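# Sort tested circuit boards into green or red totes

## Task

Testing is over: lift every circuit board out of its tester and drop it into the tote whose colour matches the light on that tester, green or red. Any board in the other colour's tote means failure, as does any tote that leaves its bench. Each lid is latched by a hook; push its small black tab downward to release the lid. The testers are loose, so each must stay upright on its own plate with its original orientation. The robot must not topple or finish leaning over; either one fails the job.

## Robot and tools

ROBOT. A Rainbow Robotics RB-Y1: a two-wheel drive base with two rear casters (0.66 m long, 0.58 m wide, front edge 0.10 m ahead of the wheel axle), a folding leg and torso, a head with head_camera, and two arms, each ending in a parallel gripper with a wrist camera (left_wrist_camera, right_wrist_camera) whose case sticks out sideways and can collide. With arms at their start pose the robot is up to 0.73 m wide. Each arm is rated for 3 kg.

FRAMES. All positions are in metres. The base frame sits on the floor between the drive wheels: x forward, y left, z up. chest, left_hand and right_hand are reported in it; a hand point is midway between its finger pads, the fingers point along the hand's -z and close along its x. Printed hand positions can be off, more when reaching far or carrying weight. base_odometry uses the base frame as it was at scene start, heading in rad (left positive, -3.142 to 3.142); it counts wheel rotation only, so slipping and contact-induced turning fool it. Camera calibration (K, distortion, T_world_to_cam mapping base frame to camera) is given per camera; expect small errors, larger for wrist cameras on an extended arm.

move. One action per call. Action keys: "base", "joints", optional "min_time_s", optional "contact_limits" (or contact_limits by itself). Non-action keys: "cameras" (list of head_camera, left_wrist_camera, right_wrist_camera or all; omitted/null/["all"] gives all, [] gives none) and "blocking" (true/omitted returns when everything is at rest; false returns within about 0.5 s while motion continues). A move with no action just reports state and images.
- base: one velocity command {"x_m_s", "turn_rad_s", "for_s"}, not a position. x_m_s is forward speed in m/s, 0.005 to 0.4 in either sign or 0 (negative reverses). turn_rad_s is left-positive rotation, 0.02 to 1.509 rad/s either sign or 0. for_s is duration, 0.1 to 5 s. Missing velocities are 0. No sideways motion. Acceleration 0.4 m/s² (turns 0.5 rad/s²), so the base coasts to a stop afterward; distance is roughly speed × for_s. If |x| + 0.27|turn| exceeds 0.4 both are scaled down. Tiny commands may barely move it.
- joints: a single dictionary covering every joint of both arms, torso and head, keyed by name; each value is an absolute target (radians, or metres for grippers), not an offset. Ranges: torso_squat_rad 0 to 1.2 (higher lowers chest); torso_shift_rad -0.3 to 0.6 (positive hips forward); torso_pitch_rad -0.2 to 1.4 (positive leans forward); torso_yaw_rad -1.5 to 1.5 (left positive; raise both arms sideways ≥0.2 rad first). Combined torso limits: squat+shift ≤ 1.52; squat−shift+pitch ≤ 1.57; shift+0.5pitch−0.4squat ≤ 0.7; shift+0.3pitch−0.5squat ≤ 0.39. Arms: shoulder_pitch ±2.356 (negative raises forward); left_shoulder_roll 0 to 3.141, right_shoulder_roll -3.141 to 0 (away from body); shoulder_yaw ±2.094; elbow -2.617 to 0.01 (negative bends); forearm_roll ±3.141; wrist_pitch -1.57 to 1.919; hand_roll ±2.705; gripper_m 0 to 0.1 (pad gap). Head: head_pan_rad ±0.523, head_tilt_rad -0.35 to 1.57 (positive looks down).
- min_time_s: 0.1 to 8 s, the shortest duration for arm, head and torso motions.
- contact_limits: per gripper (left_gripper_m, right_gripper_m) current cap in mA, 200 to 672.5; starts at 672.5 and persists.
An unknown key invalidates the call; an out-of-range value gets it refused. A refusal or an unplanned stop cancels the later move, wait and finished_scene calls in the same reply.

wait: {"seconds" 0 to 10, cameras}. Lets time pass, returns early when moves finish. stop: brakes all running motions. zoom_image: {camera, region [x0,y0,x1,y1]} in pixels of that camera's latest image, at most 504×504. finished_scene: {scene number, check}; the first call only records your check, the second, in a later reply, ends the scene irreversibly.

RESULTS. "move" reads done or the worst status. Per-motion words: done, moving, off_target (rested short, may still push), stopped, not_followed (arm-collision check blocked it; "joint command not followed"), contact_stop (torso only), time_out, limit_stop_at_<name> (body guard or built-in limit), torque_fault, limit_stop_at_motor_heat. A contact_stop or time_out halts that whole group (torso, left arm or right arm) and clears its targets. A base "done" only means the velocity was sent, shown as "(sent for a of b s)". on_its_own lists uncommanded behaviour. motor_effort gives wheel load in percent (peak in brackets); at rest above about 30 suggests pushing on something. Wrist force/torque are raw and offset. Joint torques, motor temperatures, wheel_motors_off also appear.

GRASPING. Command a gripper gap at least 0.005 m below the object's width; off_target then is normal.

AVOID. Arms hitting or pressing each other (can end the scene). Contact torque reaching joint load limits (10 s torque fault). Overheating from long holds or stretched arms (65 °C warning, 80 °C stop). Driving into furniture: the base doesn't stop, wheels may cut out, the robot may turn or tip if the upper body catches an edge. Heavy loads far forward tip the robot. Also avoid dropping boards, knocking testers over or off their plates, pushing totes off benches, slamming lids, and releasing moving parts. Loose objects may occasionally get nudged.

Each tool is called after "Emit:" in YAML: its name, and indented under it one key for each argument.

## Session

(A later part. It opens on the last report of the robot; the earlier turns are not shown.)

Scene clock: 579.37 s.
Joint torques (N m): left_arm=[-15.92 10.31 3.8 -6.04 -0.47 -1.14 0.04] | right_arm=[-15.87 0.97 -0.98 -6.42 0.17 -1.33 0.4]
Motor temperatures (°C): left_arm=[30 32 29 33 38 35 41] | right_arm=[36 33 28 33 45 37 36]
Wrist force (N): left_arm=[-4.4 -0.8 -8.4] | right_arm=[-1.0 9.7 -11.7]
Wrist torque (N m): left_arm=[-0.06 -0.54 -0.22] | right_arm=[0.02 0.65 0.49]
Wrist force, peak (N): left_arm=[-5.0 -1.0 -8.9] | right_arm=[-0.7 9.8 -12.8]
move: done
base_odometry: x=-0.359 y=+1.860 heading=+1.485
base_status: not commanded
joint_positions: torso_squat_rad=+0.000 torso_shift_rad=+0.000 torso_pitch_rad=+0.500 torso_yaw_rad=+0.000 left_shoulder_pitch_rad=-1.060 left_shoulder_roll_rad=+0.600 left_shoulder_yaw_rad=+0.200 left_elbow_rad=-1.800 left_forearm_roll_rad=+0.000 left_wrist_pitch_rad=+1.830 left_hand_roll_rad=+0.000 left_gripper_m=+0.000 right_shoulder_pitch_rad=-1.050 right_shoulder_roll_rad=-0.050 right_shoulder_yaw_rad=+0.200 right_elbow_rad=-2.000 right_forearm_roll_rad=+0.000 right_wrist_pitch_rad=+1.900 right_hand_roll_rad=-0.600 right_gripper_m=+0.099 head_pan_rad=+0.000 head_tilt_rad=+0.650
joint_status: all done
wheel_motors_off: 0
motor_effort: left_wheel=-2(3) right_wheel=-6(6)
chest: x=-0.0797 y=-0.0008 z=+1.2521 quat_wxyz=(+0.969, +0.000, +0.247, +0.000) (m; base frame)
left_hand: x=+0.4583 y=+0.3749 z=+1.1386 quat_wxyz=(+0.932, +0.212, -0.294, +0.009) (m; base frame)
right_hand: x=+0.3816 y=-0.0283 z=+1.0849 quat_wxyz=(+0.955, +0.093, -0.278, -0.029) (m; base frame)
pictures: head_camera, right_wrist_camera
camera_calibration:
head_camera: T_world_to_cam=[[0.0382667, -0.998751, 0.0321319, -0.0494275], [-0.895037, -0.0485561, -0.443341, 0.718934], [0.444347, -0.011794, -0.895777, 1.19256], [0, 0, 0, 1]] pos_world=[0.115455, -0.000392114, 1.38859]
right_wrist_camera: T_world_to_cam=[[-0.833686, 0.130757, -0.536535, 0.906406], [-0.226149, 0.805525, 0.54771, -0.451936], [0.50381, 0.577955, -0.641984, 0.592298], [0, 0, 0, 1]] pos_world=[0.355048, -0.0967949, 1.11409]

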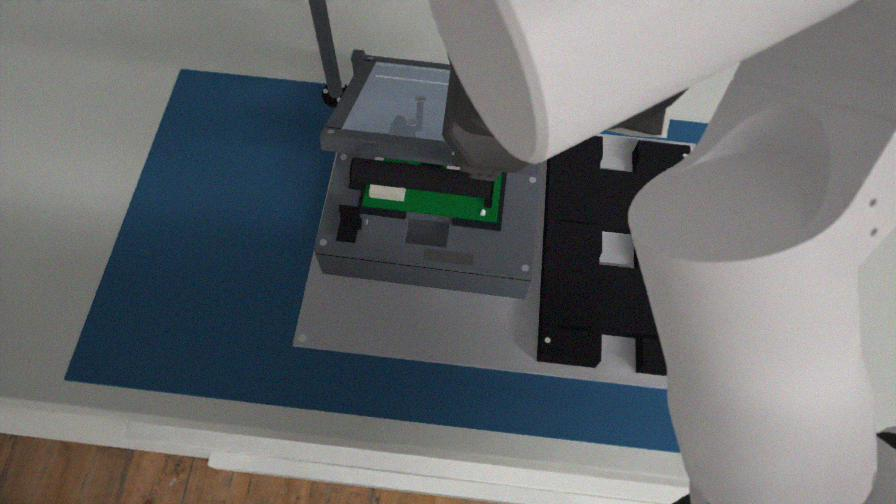

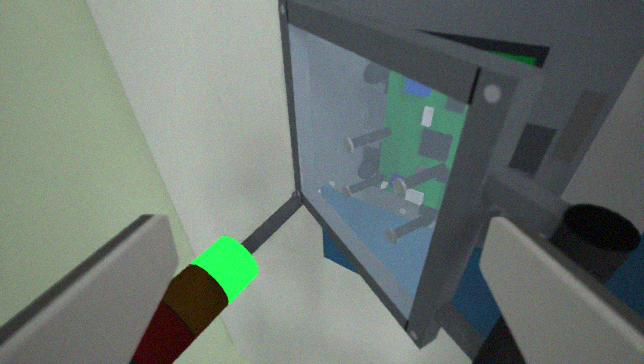

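Emit:
move:
  joints: {"right_elbow_rad":-2.4,"torso_pitch_rad":0.3,"right_gripper_m":0,"head_tilt_rad":0.75}
  cameras: []

Emit:
move:
  joints: {"right_shoulder_pitch_rad":0.04,"right_shoulder_yaw_rad":0,"right_elbow_rad":-2.045,"right_wrist_pitch_rad":0.6,"right_hand_roll_rad":0}
  cameras: []

Emit:
move:
  joints: {"right_shoulder_yaw_rad":0.48}
  cameras: []

Emit:
move:
  joints: {"right_shoulder_pitch_rad":-0.15,"right_shoulder_yaw_rad":0.42,"right_elbow_rad":-1.85,"right_wrist_pitch_rad":0.66}
  cameras: ["head_camera"]

Emit:
move:
  joints: {"right_shoulder_pitch_rad":-0.29,"right_elbow_rad":-1.77}
  cameras: ["head_camera"]

Emit:
move:
  joints: {"right_shoulder_pitch_rad":-0.36,"right_elbow_rad":-1.86}
  min_time_s: 1
  cameras: []

Emit:
move:
  joints: {"right_shoulder_pitch_rad":-0.6,"right_elbow_rad":-1.86}
  min_time_s: 1.2
  cameras: []

Emit:
move:
  joints: {"right_shoulder_pitch_rad":-0.97,"right_elbow_rad":-1.65}
  min_time_s: 2.2
  cameras: []

Emit:
move:
  joints: {"right_shoulder_pitch_rad":-0.75,"right_elbow_rad":-2.3,"right_shoulder_yaw_rad":0}
  cameras: []

Emit:
move:
  joints: {"right_shoulder_pitch_rad":0,"right_elbow_rad":-2.3,"right_shoulder_roll_rad":-0.15}
  cameras: ["head_camera"]

Scene clock: 599.97 s.
Joint torques (N m): left_arm=[-17.24 9.97 2.93 -5.4 -0.39 -1.49 0.03] | right_arm=[-14.67 -0.04 -1.63 -2.97 0.25 -1.87 0.4]
Motor temperatures (°C): left_arm=[30 32 29 33 38 35 41] | right_arm=[36 33 28 33 45 36 36]
Wrist force (N): left_arm=[-5.8 -0.7 -7.7] | right_arm=[-3.2 8.8 -8.9]
Wrist torque (N m): left_arm=[-0.06 -0.63 -0.20] | right_arm=[0.01 0.54 0.48]
Wrist force, peak (N): left_arm=[-4.9 -0.8 -8.8] | right_arm=[-1.6 9.3 -13.0]
move: done
base_odometry: x=-0.359 y=+1.860 heading=+1.485
base_status: not commanded
joint_positions: torso_squat_rad=+0.000 torso_shift_rad=+0.000 torso_pitch_rad=+0.300 torso_yaw_rad=+0.000 left_shoulder_pitch_rad=-1.060 left_shoulder_roll_rad=+0.600 left_shoulder_yaw_rad=+0.200 left_elbow_rad=-1.800 left_forearm_roll_rad=+0.000 left_wrist_pitch_rad=+1.830 left_hand_roll_rad=+0.000 left_gripper_m=+0.000 right_shoulder_pitch_rad=-1.050 right_shoulder_roll_rad=-0.050 right_shoulder_yaw_rad=+0.200 right_elbow_rad=-2.400 right_forearm_roll_rad=+0.000 right_wrist_pitch_rad=+1.900 right_hand_roll_rad=-0.600 right_gripper_m=+0.000 head_pan_rad=+0.000 head_tilt_rad=+0.750
joint_status: all done
wheel_motors_off: 0
motor_effort: left_wheel=-3(4) right_wheel=-6(7)
chest: x=-0.1367 y=-0.0008 z=+1.2761 quat_wxyz=(+0.989, +0.000, +0.149, +0.000) (m; base frame)
left_hand: x=+0.4131 y=+0.3748 z=+1.2719 quat_wxyz=(+0.898, +0.210, -0.386, +0.030) (m; base frame)
right_hand: x=+0.2993 y=-0.0238 z=+1.3161 quat_wxyz=(+0.833, +0.194, -0.519, +0.007) (m; base frame)
pictures: none
No camera images: "cameras" was empty.

Scene clock: 601.87 s.
Joint torques (N m): left_arm=[-17.17 9.78 3.22 -5.39 -0.42 -1.43 0.08] | right_arm=[-6.36 -0.84 -1 -9.79 0.04 -1.65 -0.19]
Motor temperatures (°C): left_arm=[30 32 29 33 38 35 41] | right_arm=[36 33 28 33 45 36 36]
Wrist force (N): left_arm=[-5.6 -0.9 -7.8] | right_arm=[-3.5 11.0 -9.3]
Wrist torque (N m): left_arm=[-0.02 -0.62 -0.21] | right_arm=[-0.13 0.50 0.46]
Wrist force, peak (N): left_arm=[-5.6 -0.5 -8.1] | right_arm=[-3.8 11.5 -9.3]
move: done
base_odometry: x=-0.359 y=+1.860 heading=+1.485
base_status: not commanded
joint_positions: torso_squat_rad=+0.000 torso_shift_rad=+0.000 torso_pitch_rad=+0.300 torso_yaw_rad=+0.000 left_shoulder_pitch_rad=-1.060 left_shoulder_roll_rad=+0.600 left_shoulder_yaw_rad=+0.200 left_elbow_rad=-1.800 left_forearm_roll_rad=+0.000 left_wrist_pitch_rad=+1.830 left_hand_roll_rad=+0.000 left_gripper_m=+0.000 right_shoulder_pitch_rad=+0.040 right_shoulder_roll_rad=-0.050 right_shoulder_yaw_rad=+0.000 right_elbow_rad=-2.045 right_forearm_roll_rad=+0.000 right_wrist_pitch_rad=+0.600 right_hand_roll_rad=+0.000 right_gripper_m=+0.000 head_pan_rad=+0.000 head_tilt_rad=+0.750
joint_status: all done
wheel_motors_off: 0
motor_effort: left_wheel=-1(4) right_wheel=-6(7)
chest: x=-0.1367 y=-0.0008 z=+1.2761 quat_wxyz=(+0.989, +0.000, +0.149, +0.000) (m; base frame)
left_hand: x=+0.4132 y=+0.3748 z=+1.2719 quat_wxyz=(+0.898, +0.210, -0.386, +0.030) (m; base frame)
right_hand: x=+0.2888 y=-0.2381 z=+0.9831 quat_wxyz=(+0.850, -0.021, -0.526, +0.015) (m; base frame)
pictures: none
No camera images: "cameras" was empty.

Scene clock: 602.97 s.
Joint torques (N m): left_arm=[-17.34 10.13 3.27 -5.34 -0.42 -1.44 0.1] | right_arm=[-5.66 4.56 0.62 -9.73 -0.12 -1.63 -0.19]
Motor temperatures (°C): left_arm=[30 32 29 33 38 35 41] | right_arm=[36 33 28 33 45 36 36]
Wrist force (N): left_arm=[-5.5 -0.6 -7.8] | right_arm=[-3.3 10.2 -9.1]
Wrist torque (N m): left_arm=[-0.07 -0.59 -0.19] | right_arm=[-0.07 0.52 0.46]
Wrist force, peak (N): left_arm=[-5.5 -0.3 -8.2] | right_arm=[-3.6 11.1 -9.8]
move: done
base_odometry: x=-0.359 y=+1.860 heading=+1.485
base_status: not commanded
joint_positions: torso_squat_rad=+0.000 torso_shift_rad=+0.000 torso_pitch_rad=+0.300 torso_yaw_rad=+0.000 left_shoulder_pitch_rad=-1.060 left_shoulder_roll_rad=+0.600 left_shoulder_yaw_rad=+0.200 left_elbow_rad=-1.800 left_forearm_roll_rad=+0.000 left_wrist_pitch_rad=+1.830 left_hand_roll_rad=+0.000 left_gripper_m=+0.000 right_shoulder_pitch_rad=+0.040 right_shoulder_roll_rad=-0.050 right_shoulder_yaw_rad=+0.480 right_elbow_rad=-2.045 right_forearm_roll_rad=+0.000 right_wrist_pitch_rad=+0.600 right_hand_roll_rad=+0.000 right_gripper_m=+0.000 head_pan_rad=+0.000 head_tilt_rad=+0.750
joint_status: all done
wheel_motors_off: 0
motor_effort: left_wheel=-2(3) right_wheel=-5(7)
chest: x=-0.1367 y=-0.0008 z=+1.2761 quat_wxyz=(+0.989, +0.000, +0.149, +0.000) (m; base frame)
left_hand: x=+0.4132 y=+0.3748 z=+1.2719 quat_wxyz=(+0.898, +0.210, -0.386, +0.030) (m; base frame)
right_hand: x=+0.2345 y=-0.0060 z=+0.9902 quat_wxyz=(+0.830, +0.165, -0.506, +0.164) (m; base frame)
pictures: none
No camera images: "cameras" was empty.

Scene clock: 603.80 s.
Joint torques (N m): left_arm=[-17.38 9.85 3.14 -5.36 -0.41 -1.46 0.06] | right_arm=[-7.2 4.8 -0.65 -9.23 -0.08 -1.73 -0.18]
Motor temperatures (°C): left_arm=[30 32 29 33 38 35 41] | right_arm=[36 33 28 33 45 36 36]
Wrist force (N): left_arm=[-5.5 -0.5 -7.7] | right_arm=[-3.3 10.8 -9.5]
Wrist torque (N m): left_arm=[-0.08 -0.60 -0.20] | right_arm=[-0.12 0.52 0.47]
Wrist force, peak (N): left_arm=[-5.4 -0.9 -8.2] | right_arm=[-3.4 10.7 -10.3]
move: done
base_odometry: x=-0.359 y=+1.860 heading=+1.485
base_status: not commanded
joint_positions: torso_squat_rad=+0.000 torso_shift_rad=+0.000 torso_pitch_rad=+0.300 torso_yaw_rad=+0.000 left_shoulder_pitch_rad=-1.060 left_shoulder_roll_rad=+0.600 left_shoulder_yaw_rad=+0.200 left_elbow_rad=-1.800 left_forearm_roll_rad=+0.000 left_wrist_pitch_rad=+1.830 left_hand_roll_rad=+0.000 left_gripper_m=+0.000 right_shoulder_pitch_rad=-0.150 right_shoulder_roll_rad=-0.050 right_shoulder_yaw_rad=+0.420 right_elbow_rad=-1.850 right_forearm_roll_rad=+0.000 right_wrist_pitch_rad=+0.660 right_hand_roll_rad=+0.000 right_gripper_m=+0.000 head_pan_rad=+0.000 head_tilt_rad=+0.750
joint_status: all done
wheel_motors_off: 0
motor_effort: left_wheel=-2(3) right_wheel=-5(6)
chest: x=-0.1366 y=-0.0008 z=+1.2761 quat_wxyz=(+0.989, +0.000, +0.149, +0.000) (m; base frame)
left_hand: x=+0.4132 y=+0.3748 z=+1.2718 quat_wxyz=(+0.898, +0.210, -0.386, +0.030) (m; base frame)
right_hand: x=+0.2753 y=-0.0086 z=+0.9564 quat_wxyz=(+0.848, +0.128, -0.476, +0.196) (m; base frame)
pictures: head_camera
camera_calibration:
head_camera: T_world_to_cam=[[0.0348431, -0.998752, 0.0357757, -0.0528528], [-0.846237, -0.0485284, -0.530591, 0.786128], [0.531666, -0.0117873, -0.846872, 1.20606], [0, 0, 0, 1]] pos_world=[0.0258694, -0.000421145, 1.44039]

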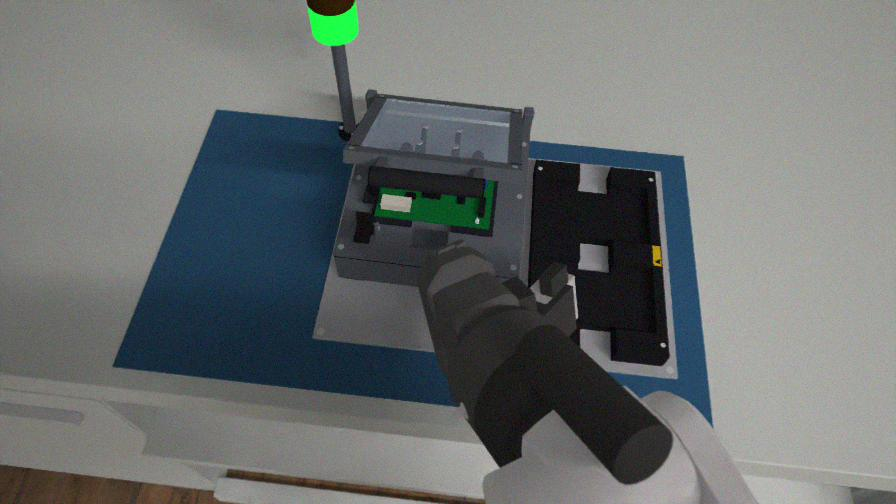

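Scene clock: 604.53 s.
Joint torques (N m): left_arm=[-17.38 9.97 3.32 -5.35 -0.39 -1.39 0.14] | right_arm=[-8.83 4.96 -1.03 -9.02 0 -1.88 -0.14]
Motor temperatures (°C): left_arm=[30 32 29 33 38 35 41] | right_arm=[36 33 28 33 45 36 36]
Wrist force (N): left_arm=[-5.5 -0.6 -7.8] | right_arm=[-3.2 11.1 -9.7]
Wrist torque (N m): left_arm=[-0.07 -0.60 -0.20] | right_arm=[-0.12 0.54 0.48]
Wrist force, peak (N): left_arm=[-5.6 -0.6 -8.0] | right_arm=[-3.3 11.2 -9.6]
move: done
base_odometry: x=-0.359 y=+1.860 heading=+1.485
base_status: not commanded
joint_positions: torso_squat_rad=+0.000 torso_shift_rad=+0.000 torso_pitch_rad=+0.300 torso_yaw_rad=+0.000 left_shoulder_pitch_rad=-1.060 left_shoulder_roll_rad=+0.600 left_shoulder_yaw_rad=+0.200 left_elbow_rad=-1.800 left_forearm_roll_rad=+0.000 left_wrist_pitch_rad=+1.830 left_hand_roll_rad=+0.000 left_gripper_m=+0.000 right_shoulder_pitch_rad=-0.290 right_shoulder_roll_rad=-0.050 right_shoulder_yaw_rad=+0.420 right_elbow_rad=-1.770 right_forearm_roll_rad=+0.000 right_wrist_pitch_rad=+0.660 right_hand_roll_rad=+0.000 right_gripper_m=+0.000 head_pan_rad=+0.000 head_tilt_rad=+0.750
joint_status: all done
wheel_motors_off: 0
motor_effort: left_wheel=-3(3) right_wheel=-4(7)
chest: x=-0.1366 y=-0.0008 z=+1.2761 quat_wxyz=(+0.989, +0.000, +0.149, +0.000) (m; base frame)
left_hand: x=+0.4132 y=+0.3748 z=+1.2718 quat_wxyz=(+0.898, +0.210, -0.386, +0.030) (m; base frame)
right_hand: x=+0.3083 y=+0.0113 z=+0.9762 quat_wxyz=(+0.829, +0.123, -0.496, +0.225) (m; base frame)
pictures: head_camera
camera_calibration:
head_camera: T_world_to_cam=[[0.034841, -0.998752, 0.0357741, -0.0528508], [-0.846234, -0.0485258, -0.530597, 0.78613], [0.531671, -0.0117867, -0.846869, 1.20607], [0, 0, 0, 1]] pos_world=[0.025861, -0.000421712, 1.44039]

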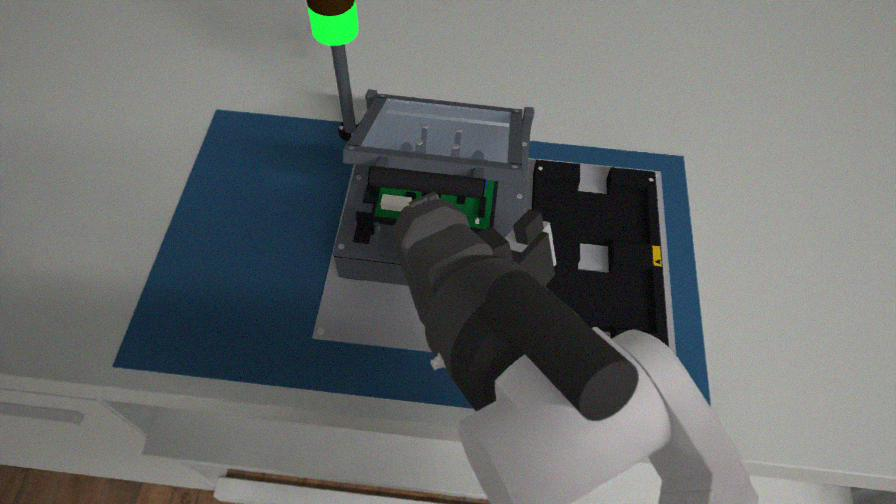

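Scene clock: 605.83 s.
Joint torques (N m): left_arm=[-17.3 9.86 3.33 -5.37 -0.37 -1.51 0.03] | right_arm=[-13.66 5.03 -1.42 -11.79 0.08 -2.67 -0.21]
Motor temperatures (°C): left_arm=[30 32 29 33 38 35 41] | right_arm=[36 33 28 33 45 37 36]
Wrist force (N): left_arm=[-5.3 -0.6 -8.1] | right_arm=[-7.4 11.2 -9.2]
Wrist torque (N m): left_arm=[-0.05 -0.58 -0.20] | right_arm=[-0.09 0.59 0.43]
Wrist force, peak (N): left_arm=[-5.8 -0.7 -7.9] | right_arm=[-8.3 11.6 -9.2]
move: done
base_odometry: x=-0.359 y=+1.860 heading=+1.485
base_status: not commanded
joint_positions: torso_squat_rad=+0.000 torso_shift_rad=+0.000 torso_pitch_rad=+0.300 torso_yaw_rad=+0.000 left_shoulder_pitch_rad=-1.060 left_shoulder_roll_rad=+0.600 left_shoulder_yaw_rad=+0.200 left_elbow_rad=-1.800 left_forearm_roll_rad=+0.000 left_wrist_pitch_rad=+1.830 left_hand_roll_rad=+0.000 left_gripper_m=+0.000 right_shoulder_pitch_rad=-0.359 right_shoulder_roll_rad=-0.050 right_shoulder_yaw_rad=+0.420 right_elbow_rad=-1.860 right_forearm_roll_rad=+0.000 right_wrist_pitch_rad=+0.660 right_hand_roll_rad=+0.000 right_gripper_m=+0.000 head_pan_rad=+0.000 head_tilt_rad=+0.750
joint_status: all done
wheel_motors_off: 0
motor_effort: left_wheel=-2(4) right_wheel=-4(6)
chest: x=-0.1366 y=-0.0008 z=+1.2761 quat_wxyz=(+0.989, +0.000, +0.149, +0.000) (m; base frame)
left_hand: x=+0.4132 y=+0.3748 z=+1.2718 quat_wxyz=(+0.898, +0.210, -0.386, +0.030) (m; base frame)
right_hand: x=+0.3293 y=+0.0275 z=+1.0475 quat_wxyz=(+0.786, +0.135, -0.558, +0.231) (m; base frame)
pictures: none
No camera images: "cameras" was empty.

Scene clock: 607.33 s.
Joint torques (N m): left_arm=[-17.4 10.03 3.24 -5.41 -0.4 -1.38 0.1] | right_arm=[-14.42 4.47 -2.25 -9.45 0.11 -2.24 -0.17]
Motor temperatures (°C): left_arm=[30 32 29 33 38 35 41] | right_arm=[36 33 28 33 45 37 36]
Wrist force (N): left_arm=[-5.4 -0.8 -7.8] | right_arm=[-3.9 11.6 -7.6]
Wrist torque (N m): left_arm=[-0.03 -0.59 -0.20] | right_arm=[-0.17 0.51 0.45]
Wrist force, peak (N): left_arm=[-5.6 -0.7 -8.2] | right_arm=[-8.3 11.6 -8.5]
move: done
base_odometry: x=-0.359 y=+1.860 heading=+1.485
base_status: not commanded
joint_positions: torso_squat_rad=+0.000 torso_shift_rad=+0.000 torso_pitch_rad=+0.300 torso_yaw_rad=+0.000 left_shoulder_pitch_rad=-1.060 left_shoulder_roll_rad=+0.600 left_shoulder_yaw_rad=+0.200 left_elbow_rad=-1.800 left_forearm_roll_rad=+0.000 left_wrist_pitch_rad=+1.830 left_hand_roll_rad=+0.000 left_gripper_m=+0.000 right_shoulder_pitch_rad=-0.600 right_shoulder_roll_rad=-0.050 right_shoulder_yaw_rad=+0.420 right_elbow_rad=-1.860 right_forearm_roll_rad=+0.000 right_wrist_pitch_rad=+0.660 right_hand_roll_rad=+0.000 right_gripper_m=+0.000 head_pan_rad=+0.000 head_tilt_rad=+0.750
joint_status: all done
wheel_motors_off: 0
motor_effort: left_wheel=-2(3) right_wheel=-5(7)
chest: x=-0.1366 y=-0.0008 z=+1.2761 quat_wxyz=(+0.989, +0.000, +0.149, +0.000) (m; base frame)
left_hand: x=+0.4132 y=+0.3748 z=+1.2718 quat_wxyz=(+0.898, +0.210, -0.386, +0.030) (m; base frame)
right_hand: x=+0.3647 y=+0.0699 z=+1.1589 quat_wxyz=(+0.706, +0.139, -0.640, +0.268) (m; base frame)
pictures: none
No camera images: "cameras" was empty.

Scene clock: 609.83 s.
Joint torques (N m): left_arm=[-17.21 9.95 3.4 -5.4 -0.46 -1.48 0.01] | right_arm=[-19.11 2.42 -3.96 -7.76 0.4 -2.16 -0.11]
Motor temperatures (°C): left_arm=[30 32 29 33 38 35 41] | right_arm=[36 33 28 33 45 37 36]
Wrist force (N): left_arm=[-5.6 -0.8 -7.8] | right_arm=[-4.0 13.1 -7.0]
Wrist torque (N m): left_arm=[-0.04 -0.61 -0.20] | right_arm=[-0.29 0.50 0.48]
Wrist force, peak (N): left_arm=[-5.7 -0.3 -8.0] | right_arm=[-3.7 13.2 -7.3]
move: done
base_odometry: x=-0.359 y=+1.860 heading=+1.485
base_status: not commanded
joint_positions: torso_squat_rad=+0.000 torso_shift_rad=+0.000 torso_pitch_rad=+0.300 torso_yaw_rad=+0.000 left_shoulder_pitch_rad=-1.060 left_shoulder_roll_rad=+0.600 left_shoulder_yaw_rad=+0.200 left_elbow_rad=-1.800 left_forearm_roll_rad=+0.000 left_wrist_pitch_rad=+1.830 left_hand_roll_rad=+0.000 left_gripper_m=+0.000 right_shoulder_pitch_rad=-0.970 right_shoulder_roll_rad=-0.050 right_shoulder_yaw_rad=+0.420 right_elbow_rad=-1.650 right_forearm_roll_rad=+0.000 right_wrist_pitch_rad=+0.660 right_hand_roll_rad=+0.000 right_gripper_m=+0.000 head_pan_rad=+0.000 head_tilt_rad=+0.750
joint_status: all done
wheel_motors_off: 0
motor_effort: left_wheel=-3(4) right_wheel=-6(6)
chest: x=-0.1366 y=-0.0008 z=+1.2761 quat_wxyz=(+0.989, +0.000, +0.149, +0.000) (m; base frame)
left_hand: x=+0.4132 y=+0.3748 z=+1.2718 quat_wxyz=(+0.898, +0.210, -0.386, +0.030) (m; base frame)
right_hand: x=+0.4065 y=+0.1287 z=+1.2507 quat_wxyz=(+0.640, +0.107, -0.685, +0.331) (m; base frame)
pictures: none
No camera images: "cameras" was empty.

Scene clock: 611.30 s.
Joint torques (N m): left_arm=[-17.23 9.97 3.08 -5.41 -0.44 -1.45 0.04] | right_arm=[-13.48 -0.66 -0.4 -5.92 -0.12 -1.72 -0.19]
Motor temperatures (°C): left_arm=[30 32 29 33 38 35 41] | right_arm=[36 33 28 33 45 37 36]
Wrist force (N): left_arm=[-5.6 -0.9 -8.0] | right_arm=[-3.4 11.0 -4.0]
Wrist torque (N m): left_arm=[-0.02 -0.62 -0.21] | right_arm=[-0.18 0.55 0.46]
Wrist force, peak (N): left_arm=[-5.6 -0.9 -8.0] | right_arm=[-4.4 13.7 -7.1]
move: done
base_odometry: x=-0.359 y=+1.860 heading=+1.485
base_status: not commanded
joint_positions: torso_squat_rad=+0.000 torso_shift_rad=+0.000 torso_pitch_rad=+0.300 torso_yaw_rad=+0.000 left_shoulder_pitch_rad=-1.060 left_shoulder_roll_rad=+0.600 left_shoulder_yaw_rad=+0.200 left_elbow_rad=-1.800 left_forearm_roll_rad=+0.000 left_wrist_pitch_rad=+1.830 left_hand_roll_rad=+0.000 left_gripper_m=+0.000 right_shoulder_pitch_rad=-0.750 right_shoulder_roll_rad=-0.050 right_shoulder_yaw_rad=+0.000 right_elbow_rad=-2.300 right_forearm_roll_rad=+0.000 right_wrist_pitch_rad=+0.660 right_hand_roll_rad=+0.000 right_gripper_m=+0.000 head_pan_rad=+0.000 head_tilt_rad=+0.750
joint_status: all done
wheel_motors_off: 0
motor_effort: left_wheel=-3(4) right_wheel=-4(7)
chest: x=-0.1366 y=-0.0008 z=+1.2761 quat_wxyz=(+0.989, +0.000, +0.149, +0.000) (m; base frame)
left_hand: x=+0.4132 y=+0.3748 z=+1.2718 quat_wxyz=(+0.898, +0.210, -0.386, +0.030) (m; base frame)
right_hand: x=+0.3516 y=-0.1066 z=+1.4366 quat_wxyz=(+0.513, +0.083, -0.850, +0.085) (m; base frame)
pictures: none
No camera images: "cameras" was empty.

Scene clock: 612.67 s.
Joint torques (N m): left_arm=[-17.66 9.82 3.23 -5.44 -0.41 -1.48 0.05] | right_arm=[-6.38 -3.08 -2.13 -9.69 0.2 -2.12 -0.22]
Motor temperatures (°C): left_arm=[30 32 29 33 38 35 41] | right_arm=[36 33 28 33 45 37 36]
Wrist force (N): left_arm=[-5.6 -0.9 -7.9] | right_arm=[-4.1 11.6 -7.9]
Wrist torque (N m): left_arm=[-0.04 -0.62 -0.20] | right_arm=[-0.17 0.48 0.46]
Wrist force, peak (N): left_arm=[-5.7 -0.5 -7.9] | right_arm=[-3.8 12.0 -8.2]
move: done
base_odometry: x=-0.359 y=+1.860 heading=+1.485
base_status: not commanded
joint_positions: torso_squat_rad=+0.000 torso_shift_rad=+0.000 torso_pitch_rad=+0.300 torso_yaw_rad=+0.000 left_shoulder_pitch_rad=-1.060 left_shoulder_roll_rad=+0.600 left_shoulder_yaw_rad=+0.200 left_elbow_rad=-1.800 left_forearm_roll_rad=+0.000 left_wrist_pitch_rad=+1.830 left_hand_roll_rad=+0.000 left_gripper_m=+0.000 right_shoulder_pitch_rad=+0.000 right_shoulder_roll_rad=-0.150 right_shoulder_yaw_rad=+0.000 right_elbow_rad=-2.300 right_forearm_roll_rad=+0.000 right_wrist_pitch_rad=+0.660 right_hand_roll_rad=+0.000 right_gripper_m=+0.000 head_pan_rad=+0.000 head_tilt_rad=+0.750
joint_status: all done
wheel_motors_off: 0
motor_effort: left_wheel=-3(4) right_wheel=-3(7)
chest: x=-0.1366 y=-0.0008 z=+1.2761 quat_wxyz=(+0.989, +0.000, +0.149, +0.000) (m; base frame)
left_hand: x=+0.4132 y=+0.3748 z=+1.2718 quat_wxyz=(+0.898, +0.210, -0.386, +0.030) (m; base frame)
right_hand: x=+0.3056 y=-0.2375 z=+1.1063 quat_wxyz=(+0.782, -0.042, -0.619, +0.061) (m; base frame)
pictures: head_camera
camera_calibration:
head_camera: T_world_to_cam=[[0.0348308, -0.998752, 0.0357847, -0.0528662], [-0.846238, -0.0485227, -0.530591, 0.786116], [0.531665, -0.0118014, -0.846872, 1.20607], [0, 0, 0, 1]] pos_world=[0.0258559, -0.000422442, 1.44039]

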